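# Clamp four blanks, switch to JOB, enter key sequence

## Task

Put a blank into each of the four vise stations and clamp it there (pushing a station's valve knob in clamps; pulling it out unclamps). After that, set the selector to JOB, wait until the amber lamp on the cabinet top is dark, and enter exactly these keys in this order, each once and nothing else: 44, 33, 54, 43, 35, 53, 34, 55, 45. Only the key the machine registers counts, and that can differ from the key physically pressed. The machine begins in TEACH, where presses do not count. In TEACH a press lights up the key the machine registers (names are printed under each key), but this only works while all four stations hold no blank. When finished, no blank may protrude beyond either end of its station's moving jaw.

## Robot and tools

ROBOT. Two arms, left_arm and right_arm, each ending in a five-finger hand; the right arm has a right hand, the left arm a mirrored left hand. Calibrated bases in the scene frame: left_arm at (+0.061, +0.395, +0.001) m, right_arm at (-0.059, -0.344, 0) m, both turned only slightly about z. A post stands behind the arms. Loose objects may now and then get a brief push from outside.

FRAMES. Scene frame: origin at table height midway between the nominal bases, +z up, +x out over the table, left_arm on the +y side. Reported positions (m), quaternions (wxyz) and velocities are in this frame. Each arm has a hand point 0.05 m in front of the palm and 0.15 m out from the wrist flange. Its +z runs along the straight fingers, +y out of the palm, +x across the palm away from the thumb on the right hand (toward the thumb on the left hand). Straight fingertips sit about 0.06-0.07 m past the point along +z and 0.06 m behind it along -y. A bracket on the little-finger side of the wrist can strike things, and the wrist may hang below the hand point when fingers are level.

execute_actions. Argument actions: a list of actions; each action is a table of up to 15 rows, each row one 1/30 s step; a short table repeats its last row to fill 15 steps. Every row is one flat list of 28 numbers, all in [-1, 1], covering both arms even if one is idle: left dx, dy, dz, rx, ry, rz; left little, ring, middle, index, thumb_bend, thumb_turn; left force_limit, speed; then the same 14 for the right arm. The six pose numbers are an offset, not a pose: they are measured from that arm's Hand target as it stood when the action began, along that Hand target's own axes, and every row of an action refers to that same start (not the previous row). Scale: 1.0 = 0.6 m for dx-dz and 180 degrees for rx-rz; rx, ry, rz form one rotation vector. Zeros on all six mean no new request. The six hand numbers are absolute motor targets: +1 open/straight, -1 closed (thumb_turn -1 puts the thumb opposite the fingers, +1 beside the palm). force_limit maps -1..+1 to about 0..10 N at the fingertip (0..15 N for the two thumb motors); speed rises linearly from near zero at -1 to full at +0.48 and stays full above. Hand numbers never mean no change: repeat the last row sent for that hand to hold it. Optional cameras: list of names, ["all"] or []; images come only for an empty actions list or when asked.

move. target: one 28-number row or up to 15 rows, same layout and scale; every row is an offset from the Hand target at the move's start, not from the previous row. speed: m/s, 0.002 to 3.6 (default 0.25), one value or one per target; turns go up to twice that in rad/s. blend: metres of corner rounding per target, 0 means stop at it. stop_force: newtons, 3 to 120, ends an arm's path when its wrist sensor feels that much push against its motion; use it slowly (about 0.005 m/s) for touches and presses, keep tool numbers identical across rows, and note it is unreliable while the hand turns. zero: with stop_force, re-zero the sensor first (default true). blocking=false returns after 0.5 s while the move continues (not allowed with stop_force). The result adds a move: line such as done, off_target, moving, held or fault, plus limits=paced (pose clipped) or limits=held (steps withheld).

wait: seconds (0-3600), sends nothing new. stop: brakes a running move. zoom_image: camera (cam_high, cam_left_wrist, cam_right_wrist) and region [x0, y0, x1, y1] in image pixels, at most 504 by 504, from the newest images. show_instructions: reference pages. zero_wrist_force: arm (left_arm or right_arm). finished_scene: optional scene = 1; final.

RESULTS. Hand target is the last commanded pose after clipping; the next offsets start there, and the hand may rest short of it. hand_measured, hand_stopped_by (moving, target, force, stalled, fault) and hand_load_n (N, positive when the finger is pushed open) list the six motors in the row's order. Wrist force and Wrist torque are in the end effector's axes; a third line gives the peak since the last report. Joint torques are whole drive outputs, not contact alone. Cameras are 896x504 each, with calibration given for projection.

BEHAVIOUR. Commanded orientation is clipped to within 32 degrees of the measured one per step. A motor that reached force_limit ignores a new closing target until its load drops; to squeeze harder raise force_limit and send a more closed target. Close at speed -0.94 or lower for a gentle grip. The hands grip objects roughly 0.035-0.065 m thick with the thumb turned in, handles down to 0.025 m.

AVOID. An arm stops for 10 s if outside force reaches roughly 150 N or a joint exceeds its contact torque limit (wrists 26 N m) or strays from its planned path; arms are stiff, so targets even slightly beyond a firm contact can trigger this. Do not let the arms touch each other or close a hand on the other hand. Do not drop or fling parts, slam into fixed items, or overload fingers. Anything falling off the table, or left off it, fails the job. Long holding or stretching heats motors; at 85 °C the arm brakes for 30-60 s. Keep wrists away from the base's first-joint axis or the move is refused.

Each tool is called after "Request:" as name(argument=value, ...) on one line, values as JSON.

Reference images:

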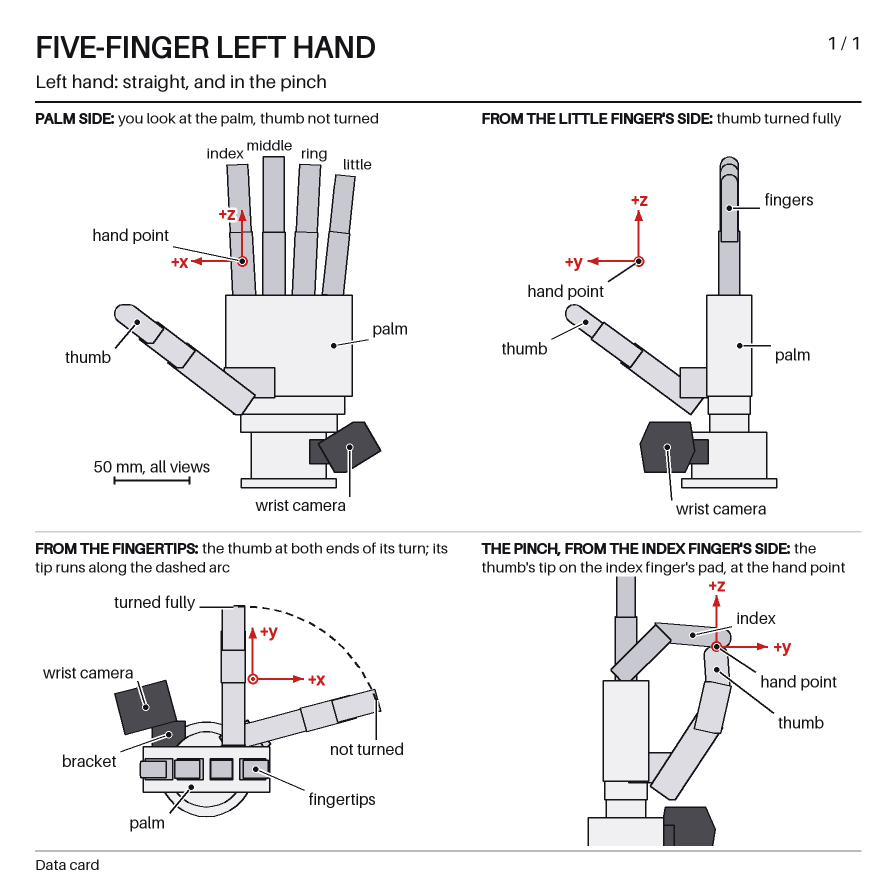

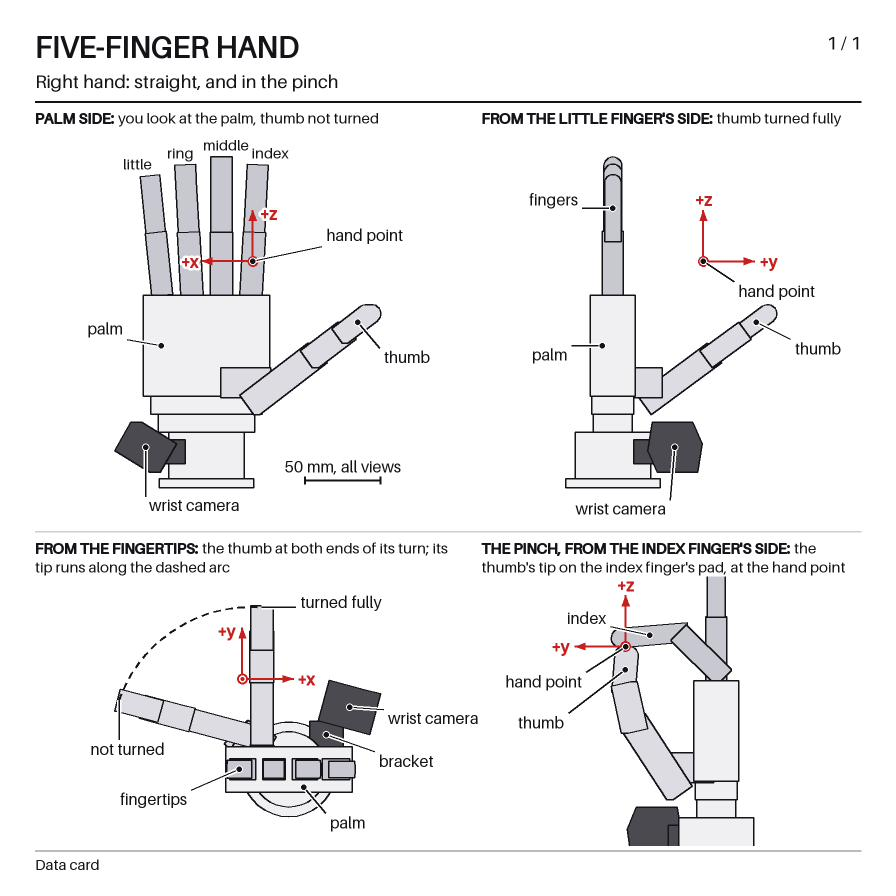

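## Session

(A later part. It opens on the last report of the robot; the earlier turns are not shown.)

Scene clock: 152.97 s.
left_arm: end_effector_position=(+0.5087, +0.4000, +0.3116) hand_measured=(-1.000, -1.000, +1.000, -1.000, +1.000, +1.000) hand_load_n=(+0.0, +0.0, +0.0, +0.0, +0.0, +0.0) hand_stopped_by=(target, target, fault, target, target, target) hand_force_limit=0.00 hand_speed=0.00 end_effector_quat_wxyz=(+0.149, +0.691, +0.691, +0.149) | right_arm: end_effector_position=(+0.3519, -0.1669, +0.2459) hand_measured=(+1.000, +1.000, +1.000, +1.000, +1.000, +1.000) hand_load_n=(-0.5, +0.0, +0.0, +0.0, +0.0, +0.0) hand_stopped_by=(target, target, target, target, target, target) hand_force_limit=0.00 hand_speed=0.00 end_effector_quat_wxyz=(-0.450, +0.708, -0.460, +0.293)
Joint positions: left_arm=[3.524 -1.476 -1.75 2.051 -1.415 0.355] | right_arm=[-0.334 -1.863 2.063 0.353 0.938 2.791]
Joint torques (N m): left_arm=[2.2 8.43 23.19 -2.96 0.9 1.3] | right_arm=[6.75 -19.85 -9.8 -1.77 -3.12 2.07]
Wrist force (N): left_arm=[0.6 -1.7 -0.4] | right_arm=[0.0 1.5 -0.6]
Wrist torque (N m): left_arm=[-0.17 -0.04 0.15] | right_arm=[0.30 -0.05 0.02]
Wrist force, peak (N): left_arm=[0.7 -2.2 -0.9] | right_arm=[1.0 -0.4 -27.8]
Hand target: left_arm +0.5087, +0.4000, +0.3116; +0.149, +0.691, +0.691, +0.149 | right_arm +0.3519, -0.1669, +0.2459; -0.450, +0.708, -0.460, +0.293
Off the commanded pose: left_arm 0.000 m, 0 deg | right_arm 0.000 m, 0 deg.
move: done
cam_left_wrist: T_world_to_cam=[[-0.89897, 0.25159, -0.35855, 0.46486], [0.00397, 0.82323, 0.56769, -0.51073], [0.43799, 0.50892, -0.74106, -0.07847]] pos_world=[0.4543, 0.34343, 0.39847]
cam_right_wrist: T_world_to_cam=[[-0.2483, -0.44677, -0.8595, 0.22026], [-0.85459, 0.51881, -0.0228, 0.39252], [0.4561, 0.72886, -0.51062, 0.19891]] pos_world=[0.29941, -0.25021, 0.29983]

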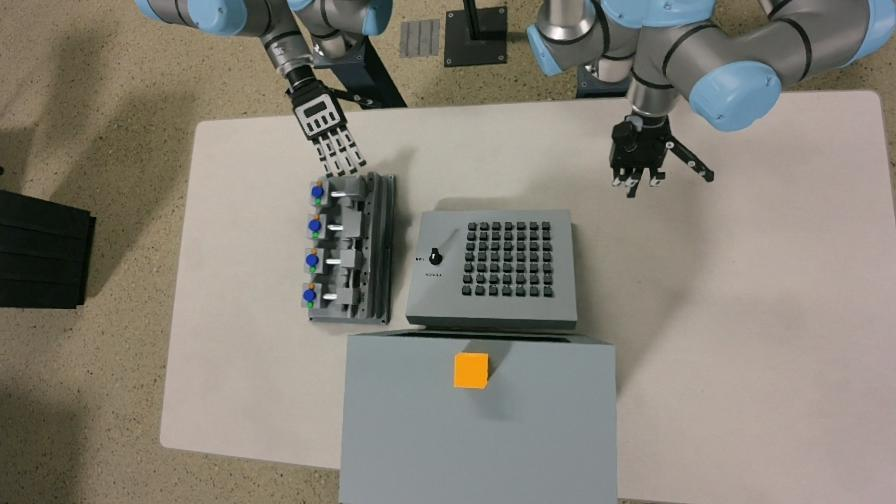

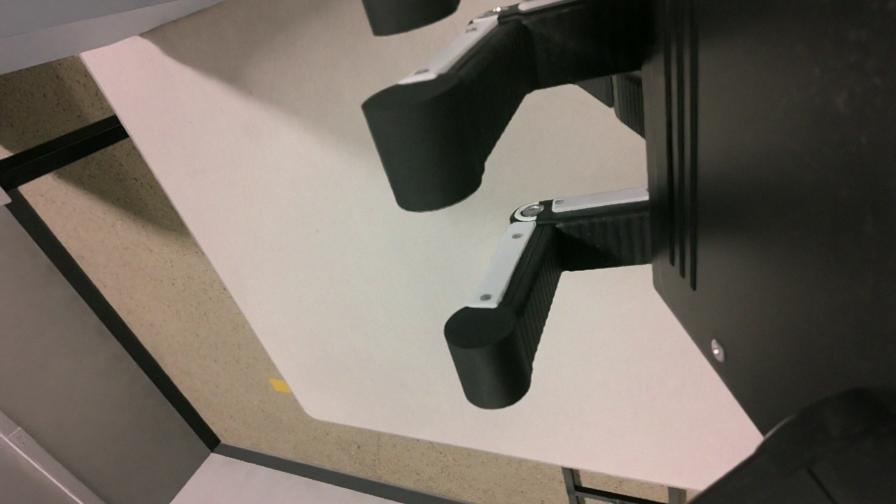

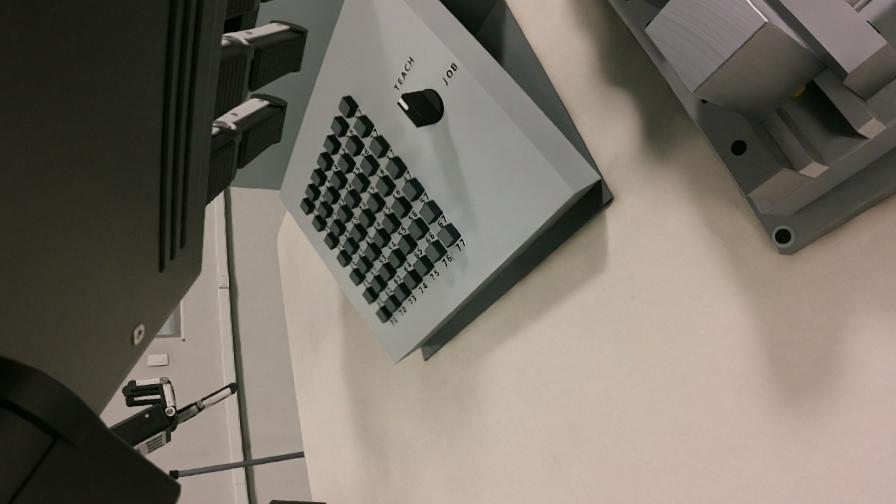

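Request:
zoom_image(camera="cam_right_wrist", region=[370, 40, 490, 150])

Request:
zoom_image(camera="cam_high", region=[405, 230, 465, 290])

Scaled by 4.200 from the camera's image (finer frame: 1280x720).

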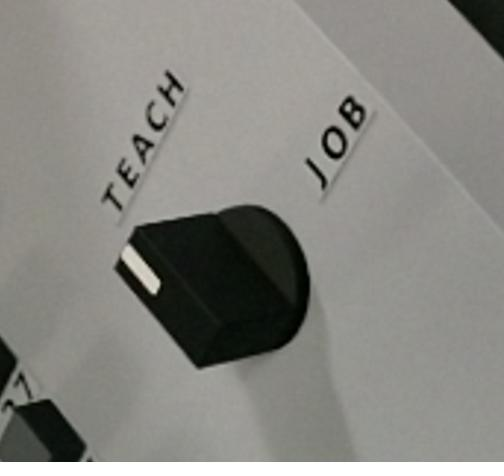

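Scaled by 8.400 from the camera's image (finer frame: 1280x720).

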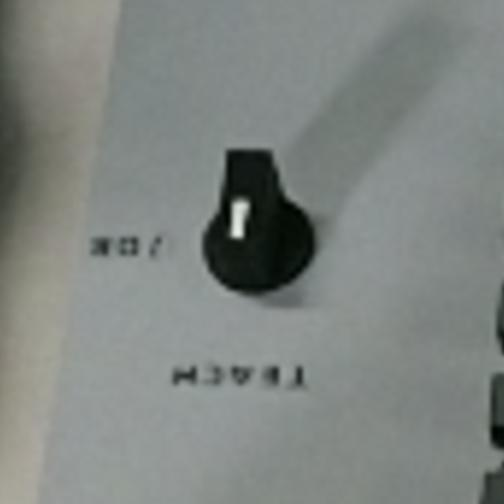

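Request:
move(target=[-0.6197,0.1035,0.202,0,0,0,-1,-1,-1,-1,1,1,0,0, 0,0,0,0,0,0,1,1,1,1,1,1,0,0], speed=0.3, cameras=["all"])

Request:
zoom_image(camera="cam_right_wrist", region=[330, 20, 510, 180])

Request:
zoom_image(camera="cam_high", region=[390, 200, 490, 300])

Scene clock: 156.23 s.
left_arm: end_effector_position=(+0.6152, +0.0282, +0.2267) hand_measured=(-1.000, -1.000, +1.000, -1.000, +1.000, +1.000) hand_load_n=(+0.0, +0.0, +0.0, +0.0, +0.0, +0.0) hand_stopped_by=(target, target, fault, target, target, target) hand_force_limit=0.00 hand_speed=0.00 end_effector_quat_wxyz=(+0.149, +0.691, +0.691, +0.149) | right_arm: end_effector_position=(+0.3519, -0.1669, +0.2459) hand_measured=(+1.000, +1.000, +1.000, +1.000, +1.000, +1.000) hand_load_n=(+0.0, +0.0, +0.0, +0.0, +0.0, -0.5) hand_stopped_by=(target, target, target, target, target, target) hand_force_limit=0.00 hand_speed=0.00 end_effector_quat_wxyz=(-0.450, +0.708, -0.460, +0.293)
Joint positions: left_arm=[2.59 -2.195 -1.055 2.047 -1.787 -0.507] | right_arm=[-0.334 -1.863 2.063 0.353 0.938 2.791]
Joint torques (N m): left_arm=[-6.52 35.43 30.06 -3.6 -1.44 -1.43] | right_arm=[2.7 -17.59 -19.34 -0.69 -2.3 1.68]
Wrist force (N): left_arm=[0.9 -1.6 -0.3] | right_arm=[-0.1 1.6 -0.6]
Wrist torque (N m): left_arm=[-0.14 -0.09 0.17] | right_arm=[0.32 -0.03 0.02]
Wrist force, peak (N): left_arm=[1.6 -1.9 -0.9] | right_arm=[0.0 1.7 -0.5]
Hand target: left_arm +0.6153, +0.0282, +0.2267; +0.149, +0.691, +0.691, +0.149 | right_arm +0.3519, -0.1669, +0.2459; -0.450, +0.708, -0.460, +0.293
Off the commanded pose: left_arm 0.000 m, 0 deg | right_arm 0.000 m, 0 deg.
move: done
cam_left_wrist: T_world_to_cam=[[-0.89892, 0.25164, -0.35863, 0.6237], [0.004, 0.82327, 0.56763, -0.15688], [0.4381, 0.50882, -0.74106, 0.00112]] pos_world=[0.5608, -0.02837, 0.31356]
cam_right_wrist: T_world_to_cam=[[-0.2483, -0.44677, -0.8595, 0.22026], [-0.85459, 0.51881, -0.0228, 0.39252], [0.4561, 0.72886, -0.51062, 0.19891]] pos_world=[0.29941, -0.25021, 0.29983]

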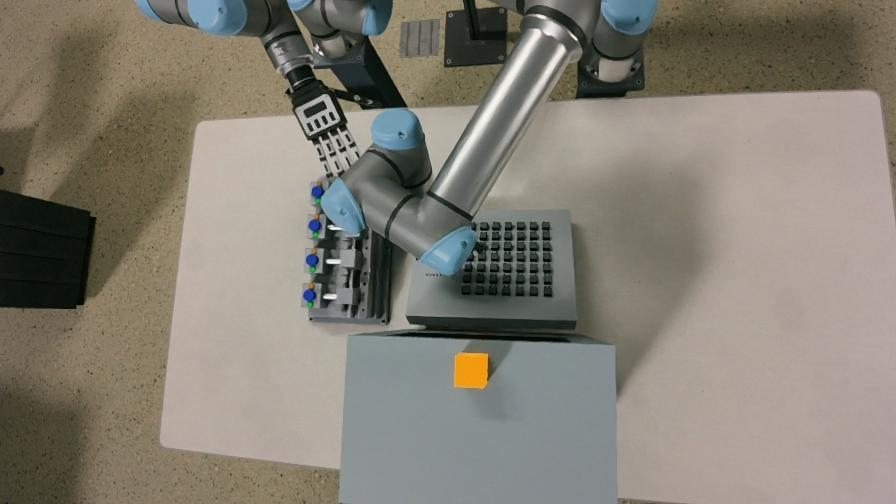

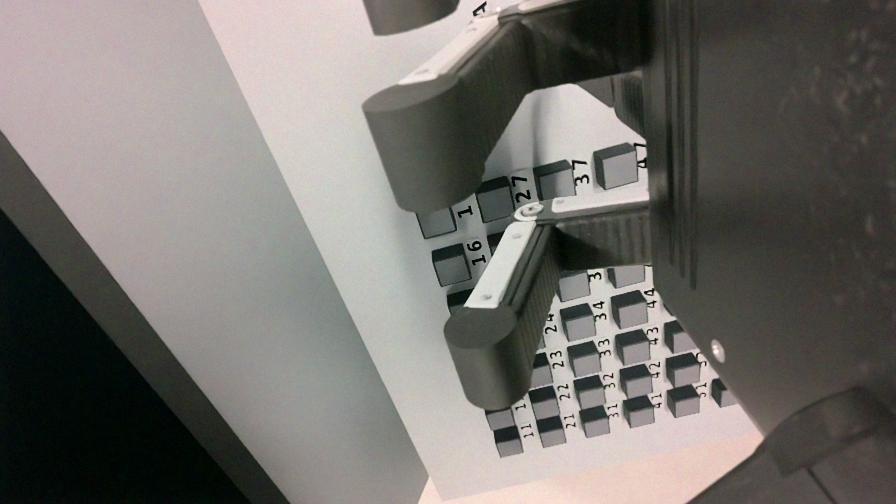

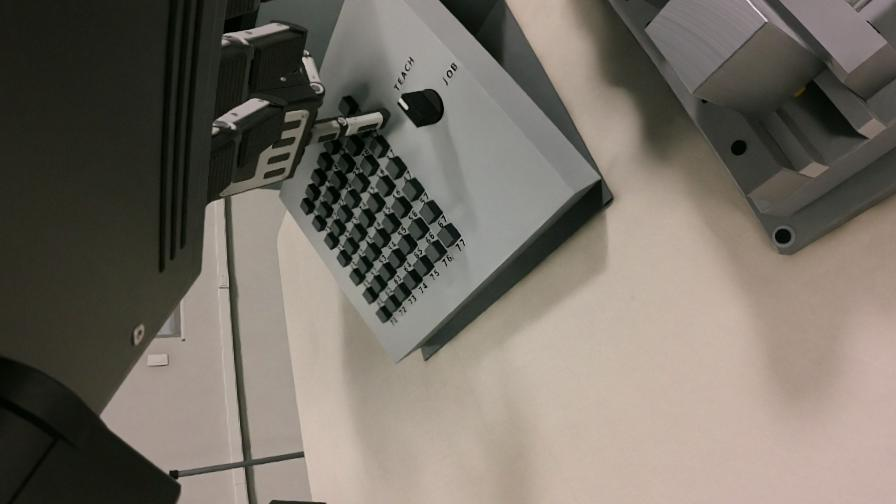

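Scaled by 2.800 from the camera's image (finer frame: 1280x720).

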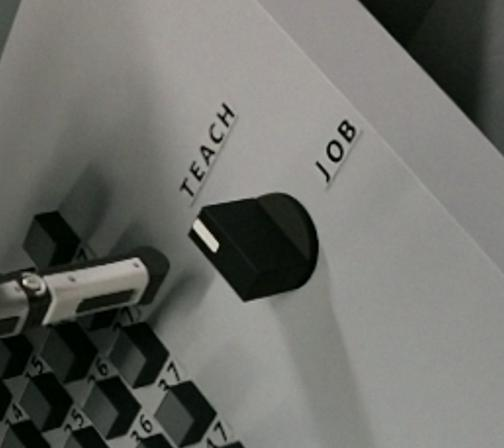

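Scaled by 5.040 from the camera's image (finer frame: 1280x720).

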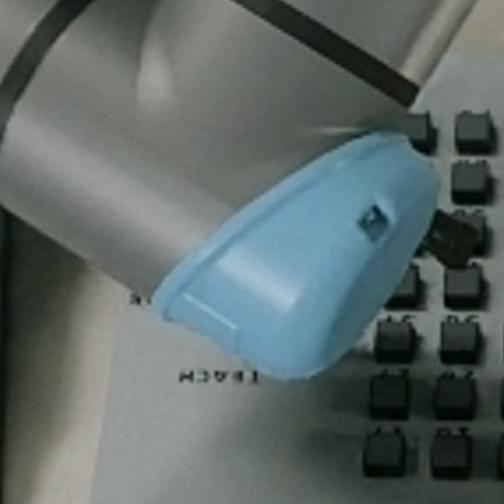

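Request:
move(target=[0,0,0.0383,0,0,0,-1,-1,-1,-1,1,1,0,0, 0,0,0,0,0,0,1,1,1,1,1,1,0,0], speed=0.04, stop_force=6, cameras=["cam_right_wrist"])

Request:
zoom_image(camera="cam_right_wrist", region=[330, 20, 510, 180])

Scene clock: 158.10 s.
left_arm: end_effector_position=(+0.6247, +0.0282, +0.2058) hand_measured=(-1.000, -1.000, +1.000, -1.000, +1.000, +1.000) hand_load_n=(+0.0, +0.0, +0.0, +0.0, +0.0, +0.0) hand_stopped_by=(target, target, fault, target, target, target) hand_force_limit=0.00 hand_speed=0.00 end_effector_quat_wxyz=(+0.149, +0.691, +0.691, +0.149) | right_arm: end_effector_position=(+0.3519, -0.1669, +0.2459) hand_measured=(+1.000, +1.000, +1.000, +1.000, +1.000, +1.000) hand_load_n=(+0.0, +0.0, +0.0, +0.0, +0.0, -0.5) hand_stopped_by=(target, target, target, target, target, target) hand_force_limit=0.00 hand_speed=0.00 end_effector_quat_wxyz=(-0.450, +0.708, -0.460, +0.293)
Joint positions: left_arm=[2.598 -2.221 -1.066 2.086 -1.784 -0.499] | right_arm=[-0.334 -1.863 2.063 0.353 0.938 2.791]
Joint torques (N m): left_arm=[7.75 36.42 6.11 0.17 1.01 1.74] | right_arm=[0.11 -18.33 -23.82 0.04 -1.99 1.53]
Wrist force (N): left_arm=[0.4 -1.8 -1.0] | right_arm=[-0.1 1.3 -0.3]
Wrist torque (N m): left_arm=[-0.13 -0.05 0.07] | right_arm=[0.26 -0.04 0.01]
Wrist force, peak (N): left_arm=[1.2 -2.3 -0.1] | right_arm=[-0.1 1.8 -0.5]
Hand target: left_arm +0.6247, +0.0282, +0.2058; +0.149, +0.691, +0.691, +0.149 | right_arm +0.3519, -0.1669, +0.2459; -0.450, +0.708, -0.460, +0.293
Off the commanded pose: left_arm 0.000 m, 0 deg | right_arm 0.000 m, 0 deg.
move: done
cam_right_wrist: T_world_to_cam=[[-0.2483, -0.44677, -0.8595, 0.22026], [-0.85459, 0.51881, -0.0228, 0.39252], [0.4561, 0.72886, -0.51062, 0.19891]] pos_world=[0.29941, -0.25021, 0.29983]

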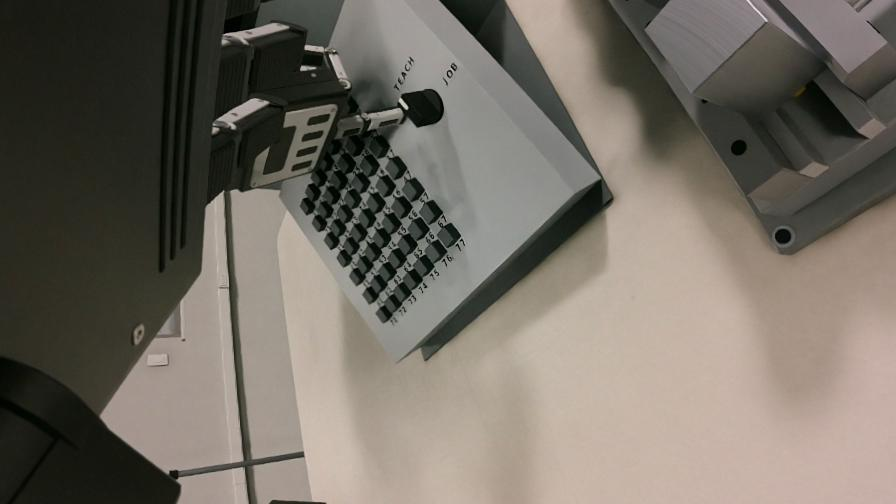

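Scaled by 2.800 from the camera's image (finer frame: 1280x720).

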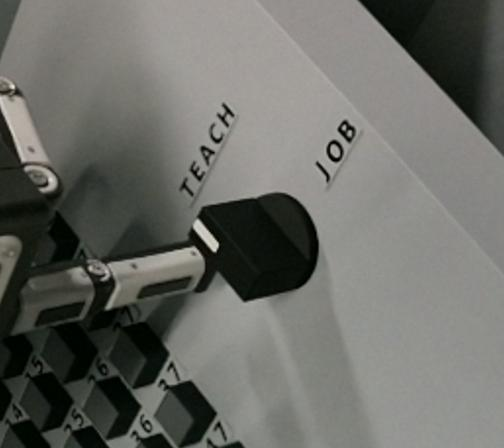

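Request:
move(target=[[-0.0083,0,0,0,0,0,-1,-1,-1,-1,1,1,0,0, 0,0,0,0,0,0,1,1,1,1,1,1,0,0],[-0.013,0.0052,0,0,0,0,-1,-1,-1,-1,1,1,0,0, 0,0,0,0,0,0,1,1,1,1,1,1,0,0],[-0.0187,0.0088,0,0,0,0,-1,-1,-1,-1,1,1,0,0, 0,0,0,0,0,0,1,1,1,1,1,1,0,0],[-0.0253,0.011,0,0,0,0,-1,-1,-1,-1,1,1,0,0, 0,0,0,0,0,0,1,1,1,1,1,1,0,0],[-0.0322,0.0113,0,0,0,0,-1,-1,-1,-1,1,1,0,0, 0,0,0,0,0,0,1,1,1,1,1,1,0,0],[-0.0388,0.0098,0,0,0,0,-1,-1,-1,-1,1,1,0,0, 0,0,0,0,0,0,1,1,1,1,1,1,0,0],[-0.045,0.0067,0,0,0,0,-1,-1,-1,-1,1,1,0,0, 0,0,0,0,0,0,1,1,1,1,1,1,0,0]], speed=0.03, blend=0.001, stop_force=20, cameras=["cam_right_wrist"])

Request:
zoom_image(camera="cam_right_wrist", region=[330, 20, 510, 180])

Scene clock: 160.33 s.
left_arm: end_effector_position=(+0.6284, +0.0012, +0.2074) hand_measured=(-1.000, -1.000, +1.000, -1.000, +1.000, +1.000) hand_load_n=(+0.0, +0.0, -0.5, +0.0, +0.0, +0.0) hand_stopped_by=(target, target, fault, target, target, target) hand_force_limit=0.00 hand_speed=0.00 end_effector_quat_wxyz=(+0.149, +0.691, +0.691, +0.149) | right_arm: end_effector_position=(+0.3519, -0.1669, +0.2459) hand_measured=(+1.000, +1.000, +1.000, +1.000, +1.000, +1.000) hand_load_n=(+0.0, +0.0, +0.0, +0.0, +0.0, +0.0) hand_stopped_by=(target, target, target, target, target, target) hand_force_limit=0.00 hand_speed=0.00 end_effector_quat_wxyz=(-0.450, +0.708, -0.460, +0.293)
Joint positions: left_arm=[2.561 -2.283 -0.959 2.033 -1.797 -0.534] | right_arm=[-0.334 -1.863 2.063 0.353 0.938 2.791]
Joint torques (N m): left_arm=[-7.33 38.39 29.72 -3.79 -1.3 -1.59] | right_arm=[-2.44 -17.13 -25.17 0.75 -1.32 1.43]
Wrist force (N): left_arm=[1.0 -1.0 -0.5] | right_arm=[-0.2 1.5 -0.5]
Wrist torque (N m): left_arm=[-0.18 -0.06 0.19] | right_arm=[0.30 -0.01 0.01]
Wrist force, peak (N): left_arm=[18.6 -11.2 -0.8] | right_arm=[0.1 1.7 -0.4]
Hand target: left_arm +0.6284, +0.0012, +0.2074; +0.149, +0.691, +0.691, +0.149 | right_arm +0.3519, -0.1669, +0.2459; -0.450, +0.708, -0.460, +0.293
Off the commanded pose: left_arm 0.000 m, 0 deg | right_arm 0.000 m, 0 deg.
move: done
cam_right_wrist: T_world_to_cam=[[-0.2483, -0.44677, -0.8595, 0.22026], [-0.85459, 0.51881, -0.0228, 0.39252], [0.4561, 0.72886, -0.51062, 0.19891]] pos_world=[0.29941, -0.25021, 0.29983]

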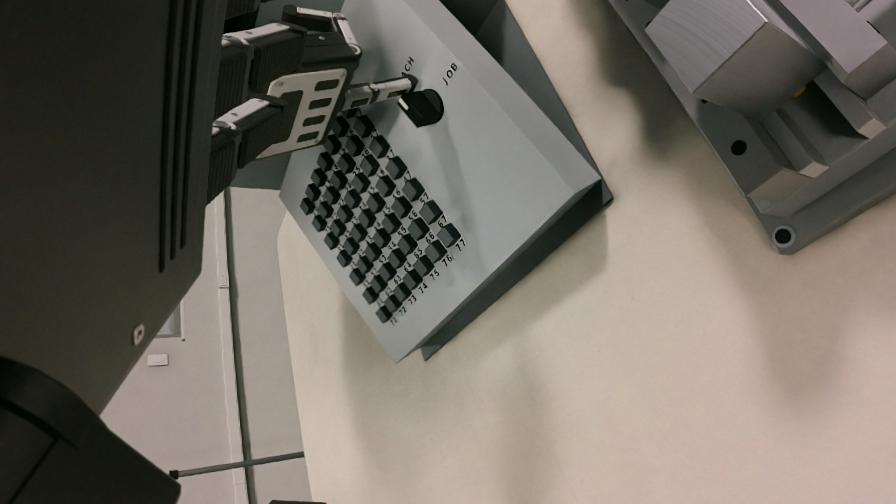

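Scaled by 2.800 from the camera's image (finer frame: 1280x720).

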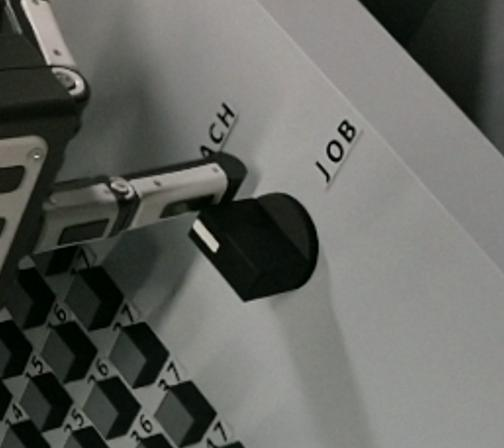

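Request:
move(target=[[0,0,-0.0417,0,0,0,-1,-1,-1,-1,1,1,0,0, 0,0,0,0,0,0,1,1,1,1,1,1,0,0],[0.0417,-0.0033,-0.0417,0,0,0,-1,-1,-1,-1,1,1,0,0, 0,0,0,0,0,0,1,1,1,1,1,1,0,0],[0.0417,-0.0033,0.0017,0,0,0,-1,-1,-1,-1,1,1,0,0, 0,0,0,0,0,0,1,1,1,1,1,1,0,0]], speed=0.1, blend=0.002)

Request:
move(target=[-0.0067,0,0,0,0,0,-1,-1,-1,-1,1,1,0,0, 0,0,0,0,0,0,1,1,1,1,1,1,0,0], speed=0.02)

Request:
move(target=[-0.0033,0,0,0,0,0,-1,-1,-1,-1,1,1,0,0, 0,0,0,0,0,0,1,1,1,1,1,1,0,0], speed=0.02, cameras=["cam_right_wrist"])

Request:
zoom_image(camera="cam_right_wrist", region=[330, 20, 510, 180])

Scene clock: 162.70 s.
left_arm: end_effector_position=(+0.6269, +0.0262, +0.2058) hand_measured=(-1.000, -1.000, +1.000, -1.000, +1.000, +1.000) hand_load_n=(+0.0, +0.0, +0.0, +0.0, +0.0, +0.0) hand_stopped_by=(target, target, fault, target, target, target) hand_force_limit=0.00 hand_speed=0.00 end_effector_quat_wxyz=(+0.149, +0.691, +0.691, +0.149) | right_arm: end_effector_position=(+0.3519, -0.1669, +0.2459) hand_measured=(+1.000, +1.000, +1.000, +1.000, +1.000, +1.000) hand_load_n=(+0.0, +0.0, +0.0, +0.0, +0.0, +0.0) hand_stopped_by=(target, target, target, target, target, target) hand_force_limit=0.00 hand_speed=0.00 end_effector_quat_wxyz=(-0.450, +0.708, -0.460, +0.293)
Joint positions: left_arm=[2.597 -2.229 -1.052 2.08 -1.784 -0.5] | right_arm=[-0.334 -1.863 2.063 0.353 0.938 2.791]
Joint torques (N m): left_arm=[6.96 37.81 6 0.22 1.08 1.77] | right_arm=[-4.55 -16.31 -25.27 1.62 -0.76 1.22]
Wrist force (N): left_arm=[0.7 -2.1 -0.8] | right_arm=[0.0 1.7 -0.6]
Wrist torque (N m): left_arm=[-0.19 -0.09 0.09] | right_arm=[0.33 -0.04 0.02]
Wrist force, peak (N): left_arm=[0.7 -2.6 0.0] | right_arm=[0.0 1.7 -0.6]
Hand target: left_arm +0.6270, +0.0262, +0.2057; +0.149, +0.691, +0.691, +0.149 | right_arm +0.3519, -0.1669, +0.2459; -0.450, +0.708, -0.460, +0.293
Off the commanded pose: left_arm 0.000 m, 0 deg | right_arm 0.000 m, 0 deg.
move: done

Scene clock: 163.30 s.
left_arm: end_effector_position=(+0.6270, +0.0223, +0.2057) hand_measured=(-1.000, -1.000, +1.000, -1.000, +1.000, +1.000) hand_load_n=(+0.0, +0.0, +0.0, +0.0, +0.0, +0.0) hand_stopped_by=(target, target, fault, target, target, target) hand_force_limit=0.00 hand_speed=0.00 end_effector_quat_wxyz=(+0.149, +0.691, +0.691, +0.149) | right_arm: end_effector_position=(+0.3519, -0.1669, +0.2459) hand_measured=(+1.000, +1.000, +1.000, +1.000, +1.000, +1.000) hand_load_n=(+0.0, +0.0, +0.0, +0.0, +0.0, +0.0) hand_stopped_by=(target, target, target, target, target, target) hand_force_limit=0.00 hand_speed=0.00 end_effector_quat_wxyz=(-0.450, +0.708, -0.460, +0.293)
Joint positions: left_arm=[2.591 -2.237 -1.04 2.074 -1.786 -0.506] | right_arm=[-0.334 -1.863 2.063 0.353 0.938 2.791]
Joint torques (N m): left_arm=[-7.22 37.08 29.68 -3.66 -1.49 -1.54] | right_arm=[-5.31 -16.16 -24.66 1.68 -0.84 1.3]
Wrist force (N): left_arm=[0.4 -2.1 -0.7] | right_arm=[-0.2 1.5 -0.5]
Wrist torque (N m): left_arm=[-0.22 -0.03 0.17] | right_arm=[0.30 -0.02 0.01]
Wrist force, peak (N): left_arm=[0.6 -2.6 -0.6] | right_arm=[0.0 1.6 -0.7]
Hand target: left_arm +0.6270, +0.0222, +0.2057; +0.149, +0.691, +0.691, +0.149 | right_arm +0.3519, -0.1669, +0.2459; -0.450, +0.708, -0.460, +0.293
Off the commanded pose: left_arm 0.000 m, 0 deg | right_arm 0.000 m, 0 deg.
move: done

Scene clock: 163.80 s.
left_arm: end_effector_position=(+0.6270, +0.0204, +0.2057) hand_measured=(-1.000, -1.000, +1.000, -1.000, +1.000, +1.000) hand_load_n=(+0.0, +0.0, +0.0, +0.0, +0.0, +0.0) hand_stopped_by=(target, target, fault, target, target, target) hand_force_limit=0.00 hand_speed=0.00 end_effector_quat_wxyz=(+0.149, +0.691, +0.691, +0.149) | right_arm: end_effector_position=(+0.3519, -0.1669, +0.2459) hand_measured=(+1.000, +1.000, +1.000, +1.000, +1.000, +1.000) hand_load_n=(+0.0, +0.0, +0.0, +0.0, +0.0, +0.0) hand_stopped_by=(target, target, target, target, target, target) hand_force_limit=0.00 hand_speed=0.00 end_effector_quat_wxyz=(-0.450, +0.708, -0.460, +0.293)
Joint positions: left_arm=[2.588 -2.241 -1.033 2.071 -1.788 -0.508] | right_arm=[-0.334 -1.863 2.063 0.353 0.938 2.791]
Joint torques (N m): left_arm=[-15.31 36.7 33.71 0.01 3.93 -1.49] | right_arm=[-4.84 -16.21 -25.5 1.86 -0.65 1.17]
Wrist force (N): left_arm=[21.0 -3.0 -2.8] | right_arm=[0.0 1.5 -0.6]
Wrist torque (N m): left_arm=[-0.11 0.38 1.50] | right_arm=[0.31 -0.05 0.03]
Wrist force, peak (N): left_arm=[21.0 -3.0 -2.8] | right_arm=[0.2 1.6 -0.6]
Hand target: left_arm +0.6270, +0.0202, +0.2057; +0.149, +0.691, +0.691, +0.149 | right_arm +0.3519, -0.1669, +0.2459; -0.450, +0.708, -0.460, +0.293
Off the commanded pose: left_arm 0.000 m, 0 deg | right_arm 0.000 m, 0 deg.
move: done
cam_right_wrist: T_world_to_cam=[[-0.2483, -0.44677, -0.8595, 0.22026], [-0.85459, 0.51881, -0.0228, 0.39252], [0.4561, 0.72886, -0.51062, 0.19891]] pos_world=[0.29941, -0.25021, 0.29983]

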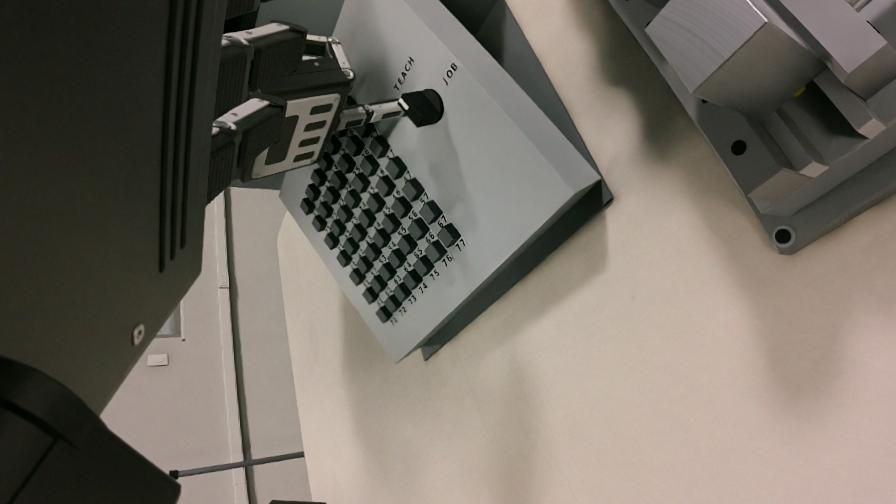

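Scaled by 2.800 from the camera's image (finer frame: 1280x720).

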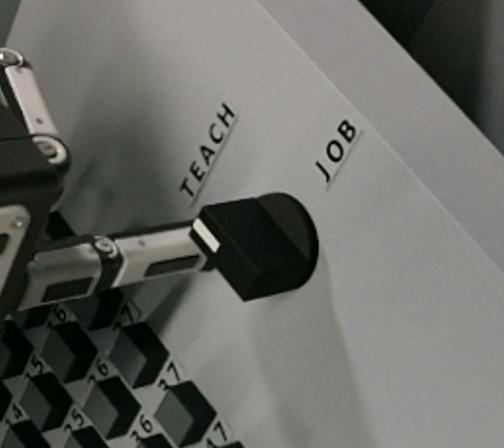

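Request:
move(target=[-0.0017,0,0,0,0,0,-1,-1,-1,-1,1,1,0,0, 0,0,0,0,0,0,1,1,1,1,1,1,0,0], speed=0.02, cameras=["cam_right_wrist"])

Request:
zoom_image(camera="cam_right_wrist", region=[370, 60, 470, 150])

Scene clock: 164.40 s.
left_arm: end_effector_position=(+0.6270, +0.0192, +0.2057) hand_measured=(-1.000, -1.000, +1.000, -1.000, +1.000, +1.000) hand_load_n=(+0.0, +0.0, +0.0, +0.0, +0.0, +0.0) hand_stopped_by=(target, target, fault, target, target, target) hand_force_limit=0.00 hand_speed=0.00 end_effector_quat_wxyz=(+0.149, +0.691, +0.691, +0.149) | right_arm: end_effector_position=(+0.3519, -0.1669, +0.2459) hand_measured=(+1.000, +1.000, +1.000, +1.000, +1.000, +1.000) hand_load_n=(+0.0, +0.0, +0.0, +0.0, +0.0, +0.0) hand_stopped_by=(target, target, target, target, target, target) hand_force_limit=0.00 hand_speed=0.00 end_effector_quat_wxyz=(-0.450, +0.708, -0.460, +0.293)
Joint positions: left_arm=[2.587 -2.243 -1.03 2.069 -1.788 -0.51] | right_arm=[-0.334 -1.863 2.063 0.353 0.938 2.791]
Joint torques (N m): left_arm=[-16.53 35.43 32.67 -0.09 3.64 -1.52] | right_arm=[-4.59 -15.92 -25.2 2.14 -0.44 1.13]
Wrist force (N): left_arm=[21.5 -1.4 -3.5] | right_arm=[0.0 1.6 -0.4]
Wrist torque (N m): left_arm=[0.00 0.38 1.51] | right_arm=[0.31 -0.05 0.02]
Wrist force, peak (N): left_arm=[22.3 -1.4 -3.5] | right_arm=[0.2 1.8 -0.6]
Hand target: left_arm +0.6270, +0.0192, +0.2057; +0.149, +0.691, +0.691, +0.149 | right_arm +0.3519, -0.1669, +0.2459; -0.450, +0.708, -0.460, +0.293
Off the commanded pose: left_arm 0.000 m, 0 deg | right_arm 0.000 m, 0 deg.
move: done
cam_right_wrist: T_world_to_cam=[[-0.2483, -0.44677, -0.8595, 0.22026], [-0.85459, 0.51881, -0.0228, 0.39252], [0.4561, 0.72886, -0.51062, 0.19891]] pos_world=[0.29941, -0.25021, 0.29983]

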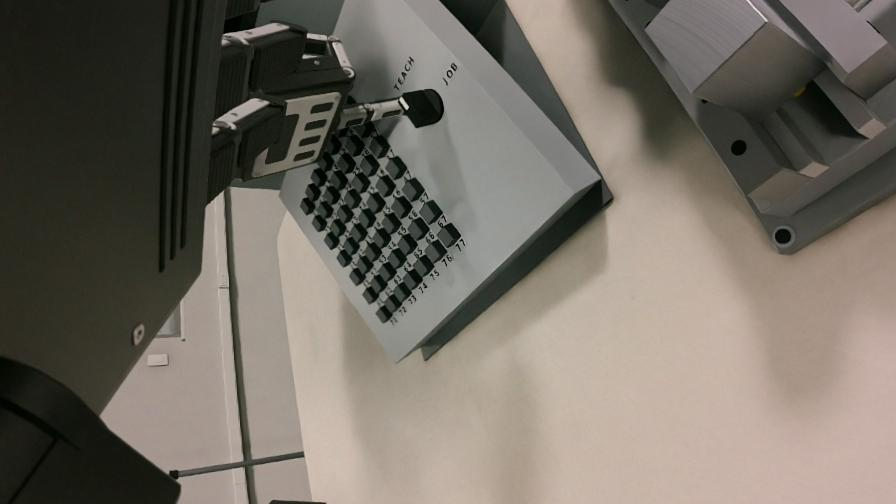

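Scaled by 5.040 from the camera's image (finer frame: 1280x720).

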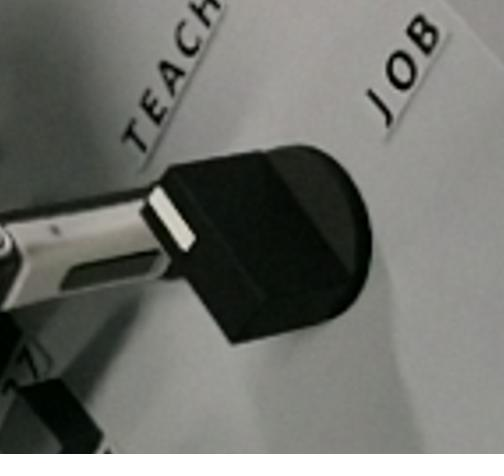

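Request:
move(target=[[-0.002,0.0007,0,0,0,0,-1,-1,-1,-1,1,1,0,0, 0,0,0,0,0,0,1,1,1,1,1,1,0,0],[-0.0073,0.0033,0,0,0,0,-1,-1,-1,-1,1,1,0,0, 0,0,0,0,0,0,1,1,1,1,1,1,0,0]], speed=0.02, blend=0.001, stop_force=35, zero=false, cameras=["cam_right_wrist"])

Request:
zoom_image(camera="cam_right_wrist", region=[370, 60, 470, 150])

Scene clock: 168.30 s.
left_arm: end_effector_position=(+0.6288, +0.0148, +0.2065) hand_measured=(-1.000, -1.000, +1.000, -1.000, +1.000, +1.000) hand_load_n=(+0.0, +0.0, +0.0, +0.0, +0.0, +0.0) hand_stopped_by=(target, target, fault, target, target, target) hand_force_limit=0.00 hand_speed=0.00 end_effector_quat_wxyz=(+0.149, +0.691, +0.691, +0.149) | right_arm: end_effector_position=(+0.3519, -0.1669, +0.2459) hand_measured=(+1.000, +1.000, +1.000, +1.000, +1.000, +1.000) hand_load_n=(+0.0, +0.0, +0.0, +0.0, +0.0, +0.0) hand_stopped_by=(target, target, target, target, target, target) hand_force_limit=0.00 hand_speed=0.00 end_effector_quat_wxyz=(-0.450, +0.708, -0.460, +0.293)
Joint positions: left_arm=[2.582 -2.255 -1.007 2.058 -1.79 -0.515] | right_arm=[-0.334 -1.863 2.063 0.353 0.938 2.791]
Joint torques (N m): left_arm=[-10.73 38.41 31.54 -2.23 0.81 -1.58] | right_arm=[-4.6 -14.01 -25.71 2.02 0.59 1]
Wrist force (N): left_arm=[10.1 -2.3 -0.5] | right_arm=[0.0 1.4 -0.4]
Wrist torque (N m): left_arm=[-0.26 0.11 0.78] | right_arm=[0.29 -0.04 0.02]
Wrist force, peak (N): left_arm=[21.6 -1.4 -3.9] | right_arm=[-0.1 1.8 -0.5]
Hand target: left_arm +0.6288, +0.0148, +0.2065; +0.149, +0.691, +0.691, +0.149 | right_arm +0.3519, -0.1669, +0.2459; -0.450, +0.708, -0.460, +0.293
Off the commanded pose: left_arm 0.000 m, 0 deg | right_arm 0.000 m, 0 deg.
move: done; blend cut to 0.0006 m at target 1
cam_right_wrist: T_world_to_cam=[[-0.2483, -0.44677, -0.8595, 0.22026], [-0.85459, 0.51881, -0.0228, 0.39252], [0.4561, 0.72886, -0.51062, 0.19891]] pos_world=[0.29941, -0.25021, 0.29983]

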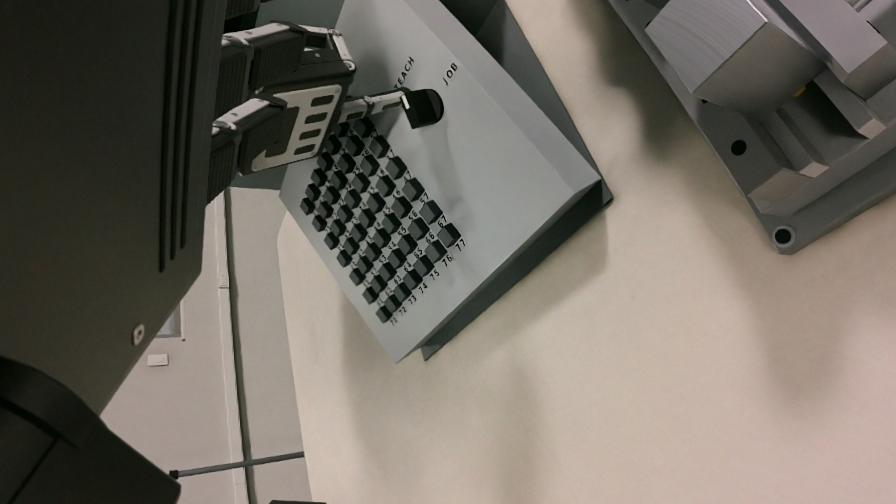

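Scaled by 5.040 from the camera's image (finer frame: 1280x720).

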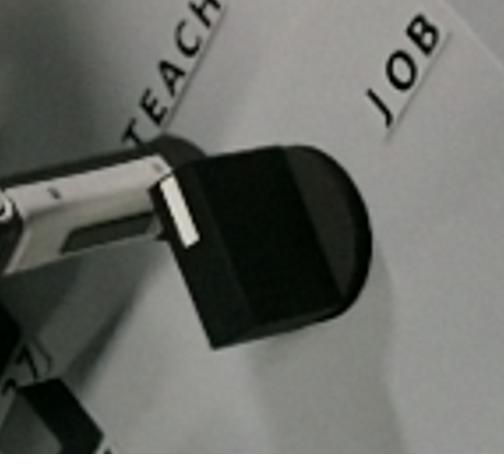

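Request:
move(target=[[-0.0058,0.0013,0,0,0,0,-1,-1,-1,-1,1,1,0,0, 0,0,0,0,0,0,1,1,1,1,1,1,0,0],[-0.0118,0.001,0,0,0,0,-1,-1,-1,-1,1,1,0,0, 0,0,0,0,0,0,1,1,1,1,1,1,0,0]], speed=0.03, blend=0.001, stop_force=35, zero=false, cameras=["cam_right_wrist"])

Request:
zoom_image(camera="cam_right_wrist", region=[370, 60, 470, 150])

Scene clock: 169.90 s.
left_arm: end_effector_position=(+0.6294, +0.0078, +0.2067) hand_measured=(-1.000, -1.000, +1.000, -1.000, +1.000, +1.000) hand_load_n=(+0.0, +0.0, +0.0, +0.0, +0.0, +0.0) hand_stopped_by=(target, target, fault, target, target, target) hand_force_limit=0.00 hand_speed=0.00 end_effector_quat_wxyz=(+0.149, +0.691, +0.691, +0.149) | right_arm: end_effector_position=(+0.3519, -0.1669, +0.2459) hand_measured=(+1.000, +1.000, +1.000, +1.000, +1.000, +1.000) hand_load_n=(+0.0, +0.0, +0.0, +0.0, +0.0, -0.5) hand_stopped_by=(target, target, target, target, target, target) hand_force_limit=0.00 hand_speed=0.00 end_effector_quat_wxyz=(-0.450, +0.708, -0.460, +0.293)
Joint positions: left_arm=[2.572 -2.271 -0.98 2.045 -1.793 -0.524] | right_arm=[-0.334 -1.863 2.063 0.353 0.938 2.791]
Joint torques (N m): left_arm=[-6.42 38.12 30.13 -3.69 -1.45 -1.5] | right_arm=[-4.04 -13.98 -25.52 2.08 0.69 0.46]
Wrist force (N): left_arm=[0.2 -2.7 -0.2] | right_arm=[0.0 1.5 -0.5]
Wrist torque (N m): left_arm=[-0.36 0.03 0.18] | right_arm=[0.30 -0.04 0.02]
Wrist force, peak (N): left_arm=[10.7 -2.0 -0.7] | right_arm=[-0.2 1.6 -0.6]
Hand target: left_arm +0.6294, +0.0078, +0.2067; +0.149, +0.691, +0.691, +0.149 | right_arm +0.3519, -0.1669, +0.2459; -0.450, +0.708, -0.460, +0.293
Off the commanded pose: left_arm 0.000 m, 0 deg | right_arm 0.000 m, 0 deg.
move: done
cam_right_wrist: T_world_to_cam=[[-0.2483, -0.44677, -0.8595, 0.22026], [-0.85459, 0.51881, -0.0228, 0.39252], [0.4561, 0.72886, -0.51062, 0.19891]] pos_world=[0.29941, -0.25021, 0.29983]

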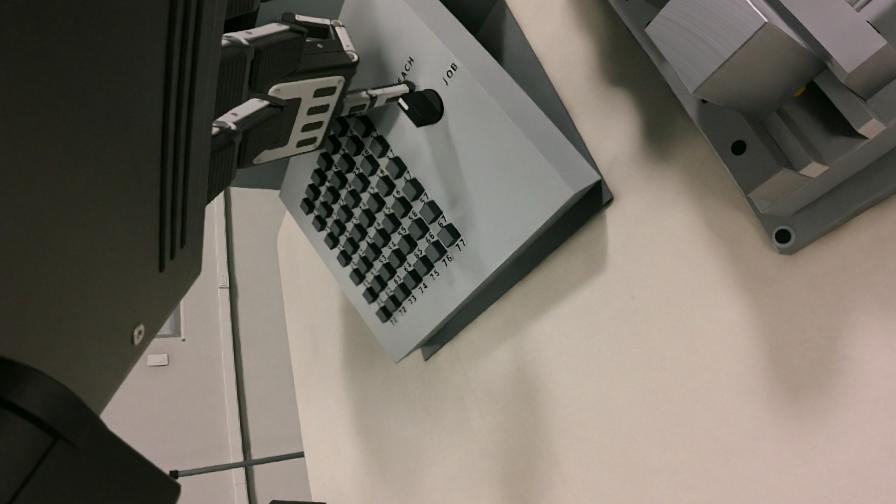

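Scaled by 5.040 from the camera's image (finer frame: 1280x720).

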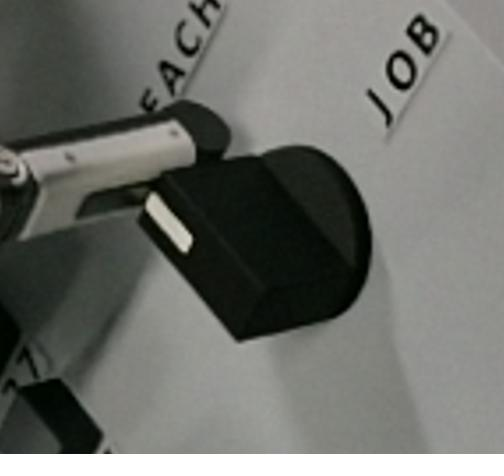

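Request:
move(target=[[0,0,-0.0383,0,0,0,-1,-1,-1,-1,1,1,0,0, 0,0,0,0,0,0,1,1,1,1,1,1,0,0],[0.034,-0.0077,-0.0383,0,0,0,-1,-1,-1,-1,1,1,0,0, 0,0,0,0,0,0,1,1,1,1,1,1,0,0]], speed=0.1, blend=0.002, cameras=["cam_right_wrist"])

Request:
zoom_image(camera="cam_right_wrist", region=[330, 20, 510, 180])

Scene clock: 172.03 s.
left_arm: end_effector_position=(+0.6157, +0.0281, +0.2258) hand_measured=(-1.000, -1.000, +1.000, -1.000, +1.000, +1.000) hand_load_n=(+0.0, +0.0, +0.0, +0.0, +0.0, +0.0) hand_stopped_by=(target, target, fault, target, target, target) hand_force_limit=0.00 hand_speed=0.00 end_effector_quat_wxyz=(+0.149, +0.691, +0.691, +0.149) | right_arm: end_effector_position=(+0.3519, -0.1669, +0.2459) hand_measured=(+1.000, +1.000, +1.000, +1.000, +1.000, +1.000) hand_load_n=(-0.5, +0.0, +0.0, +0.0, +0.0, +0.0) hand_stopped_by=(target, target, target, target, target, target) hand_force_limit=0.00 hand_speed=0.00 end_effector_quat_wxyz=(-0.450, +0.708, -0.460, +0.293)
Joint positions: left_arm=[2.59 -2.197 -1.055 2.048 -1.787 -0.507] | right_arm=[-0.334 -1.863 2.063 0.353 0.938 2.791]
Joint torques (N m): left_arm=[7.71 57.6 8.13 0.23 1.15 1.71] | right_arm=[-4.75 -13.25 -24.64 2.07 1.16 0.74]
Wrist force (N): left_arm=[0.7 -2.3 -0.3] | right_arm=[-0.2 1.5 -0.6]
Wrist torque (N m): left_arm=[-0.27 -0.04 0.10] | right_arm=[0.30 -0.02 0.01]
Wrist force, peak (N): left_arm=[1.0 -2.7 -0.5] | right_arm=[-0.1 1.6 -0.6]
Hand target: left_arm +0.6157, +0.0281, +0.2258; +0.149, +0.691, +0.691, +0.149 | right_arm +0.3519, -0.1669, +0.2459; -0.450, +0.708, -0.460, +0.293
Off the commanded pose: left_arm 0.000 m, 0 deg | right_arm 0.000 m, 0 deg.
move: done
cam_right_wrist: T_world_to_cam=[[-0.2483, -0.44677, -0.8595, 0.22026], [-0.85459, 0.51881, -0.0228, 0.39252], [0.4561, 0.72886, -0.51062, 0.19891]] pos_world=[0.29941, -0.25021, 0.29983]

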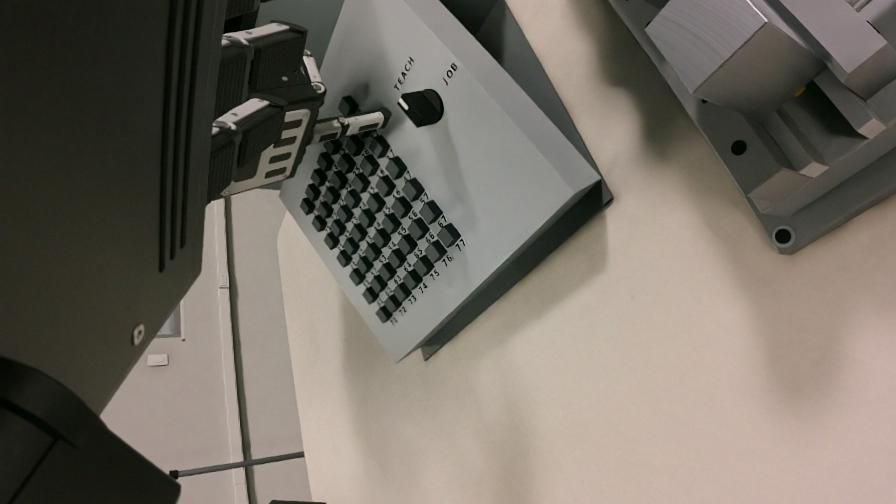

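Scaled by 2.800 from the camera's image (finer frame: 1280x720).

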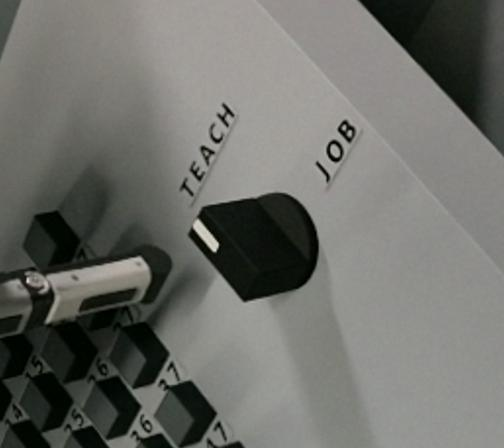

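Request:
move(target=[[0.0017,0,0.0417,0,0,0,-1,-1,-1,-1,1,1,0,0, 0,0,0,0,0,0,1,1,1,1,1,1,0,0],[-0.015,0.0017,0.0417,0,0,0,-1,-1,-1,-1,1,1,0,0, 0,0,0,0,0,0,1,1,1,1,1,1,0,0],[-0.0183,0.0025,0.0417,0,0,0,-1,-1,-1,-1,1,1,0,0, 0,0,0,0,0,0,1,1,1,1,1,1,0,0],[-0.0225,0.0037,0.0417,0,0,0,-1,-1,-1,-1,1,1,0,0, 0,0,0,0,0,0,1,1,1,1,1,1,0,0]], speed=[0.08,0.03,0.03,0.03], blend=0, stop_force=38, cameras=["cam_right_wrist"])

Request:
zoom_image(camera="cam_right_wrist", region=[370, 60, 470, 150])

Scene clock: 174.30 s.
left_arm: end_effector_position=(+0.6280, +0.0147, +0.2039) hand_measured=(-1.000, -1.000, +1.000, -1.000, +1.000, +1.000) hand_load_n=(+0.0, +0.0, +0.0, +0.0, +0.0, +0.0) hand_stopped_by=(target, target, fault, target, target, target) hand_force_limit=0.00 hand_speed=0.00 end_effector_quat_wxyz=(+0.149, +0.691, +0.691, +0.149) | right_arm: end_effector_position=(+0.3519, -0.1669, +0.2459) hand_measured=(+1.000, +1.000, +1.000, +1.000, +1.000, +1.000) hand_load_n=(+0.0, +0.0, -0.5, +0.0, +0.0, +0.0) hand_stopped_by=(target, target, target, target, target, target) hand_force_limit=0.00 hand_speed=0.00 end_effector_quat_wxyz=(-0.450, +0.708, -0.460, +0.293)
Joint positions: left_arm=[2.581 -2.255 -1.014 2.065 -1.79 -0.516] | right_arm=[-0.334 -1.863 2.063 0.353 0.938 2.791]
Joint torques (N m): left_arm=[-10.69 37.67 31.5 -2.25 0.59 -1.47] | right_arm=[-4.64 -12.17 -25.06 2.04 1.83 0.44]
Wrist force (N): left_arm=[9.0 -2.1 -0.8] | right_arm=[0.0 1.5 -0.7]
Wrist torque (N m): left_arm=[-0.21 0.17 0.70] | right_arm=[0.31 -0.03 0.02]
Wrist force, peak (N): left_arm=[25.7 -2.5 -5.5] | right_arm=[0.0 1.7 -0.3]
Hand target: left_arm +0.6280, +0.0147, +0.2039; +0.149, +0.691, +0.691, +0.149 | right_arm +0.3519, -0.1669, +0.2459; -0.450, +0.708, -0.460, +0.293
Off the commanded pose: left_arm 0.000 m, 0 deg | right_arm 0.000 m, 0 deg.
move: done
cam_right_wrist: T_world_to_cam=[[-0.2483, -0.44677, -0.8595, 0.22026], [-0.85459, 0.51881, -0.0228, 0.39252], [0.4561, 0.72886, -0.51062, 0.19891]] pos_world=[0.29941, -0.25021, 0.29983]

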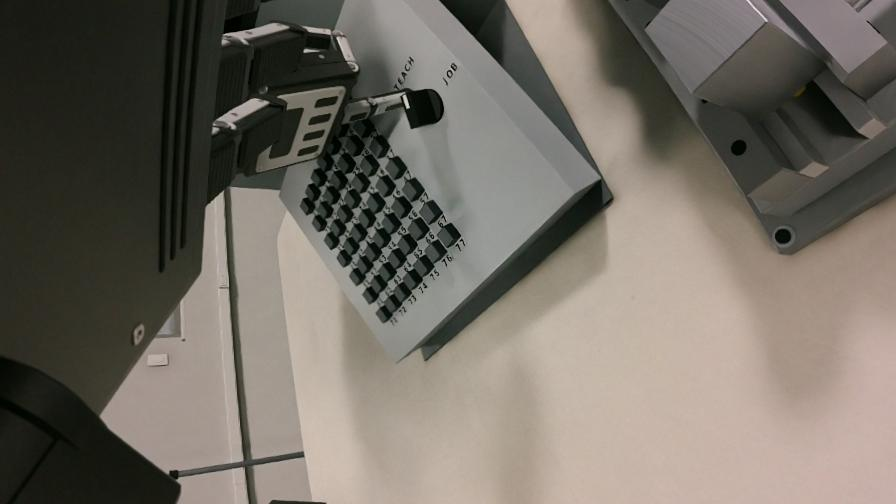

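Scaled by 5.040 from the camera's image (finer frame: 1280x720).

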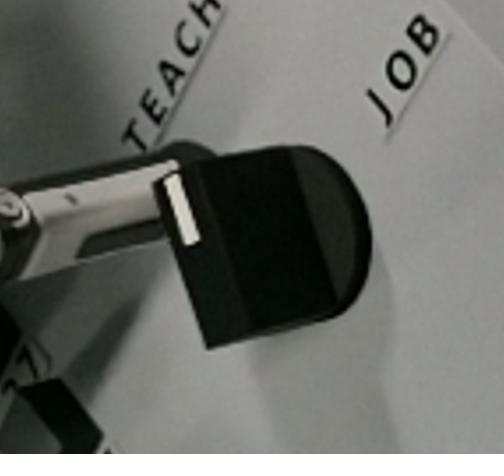

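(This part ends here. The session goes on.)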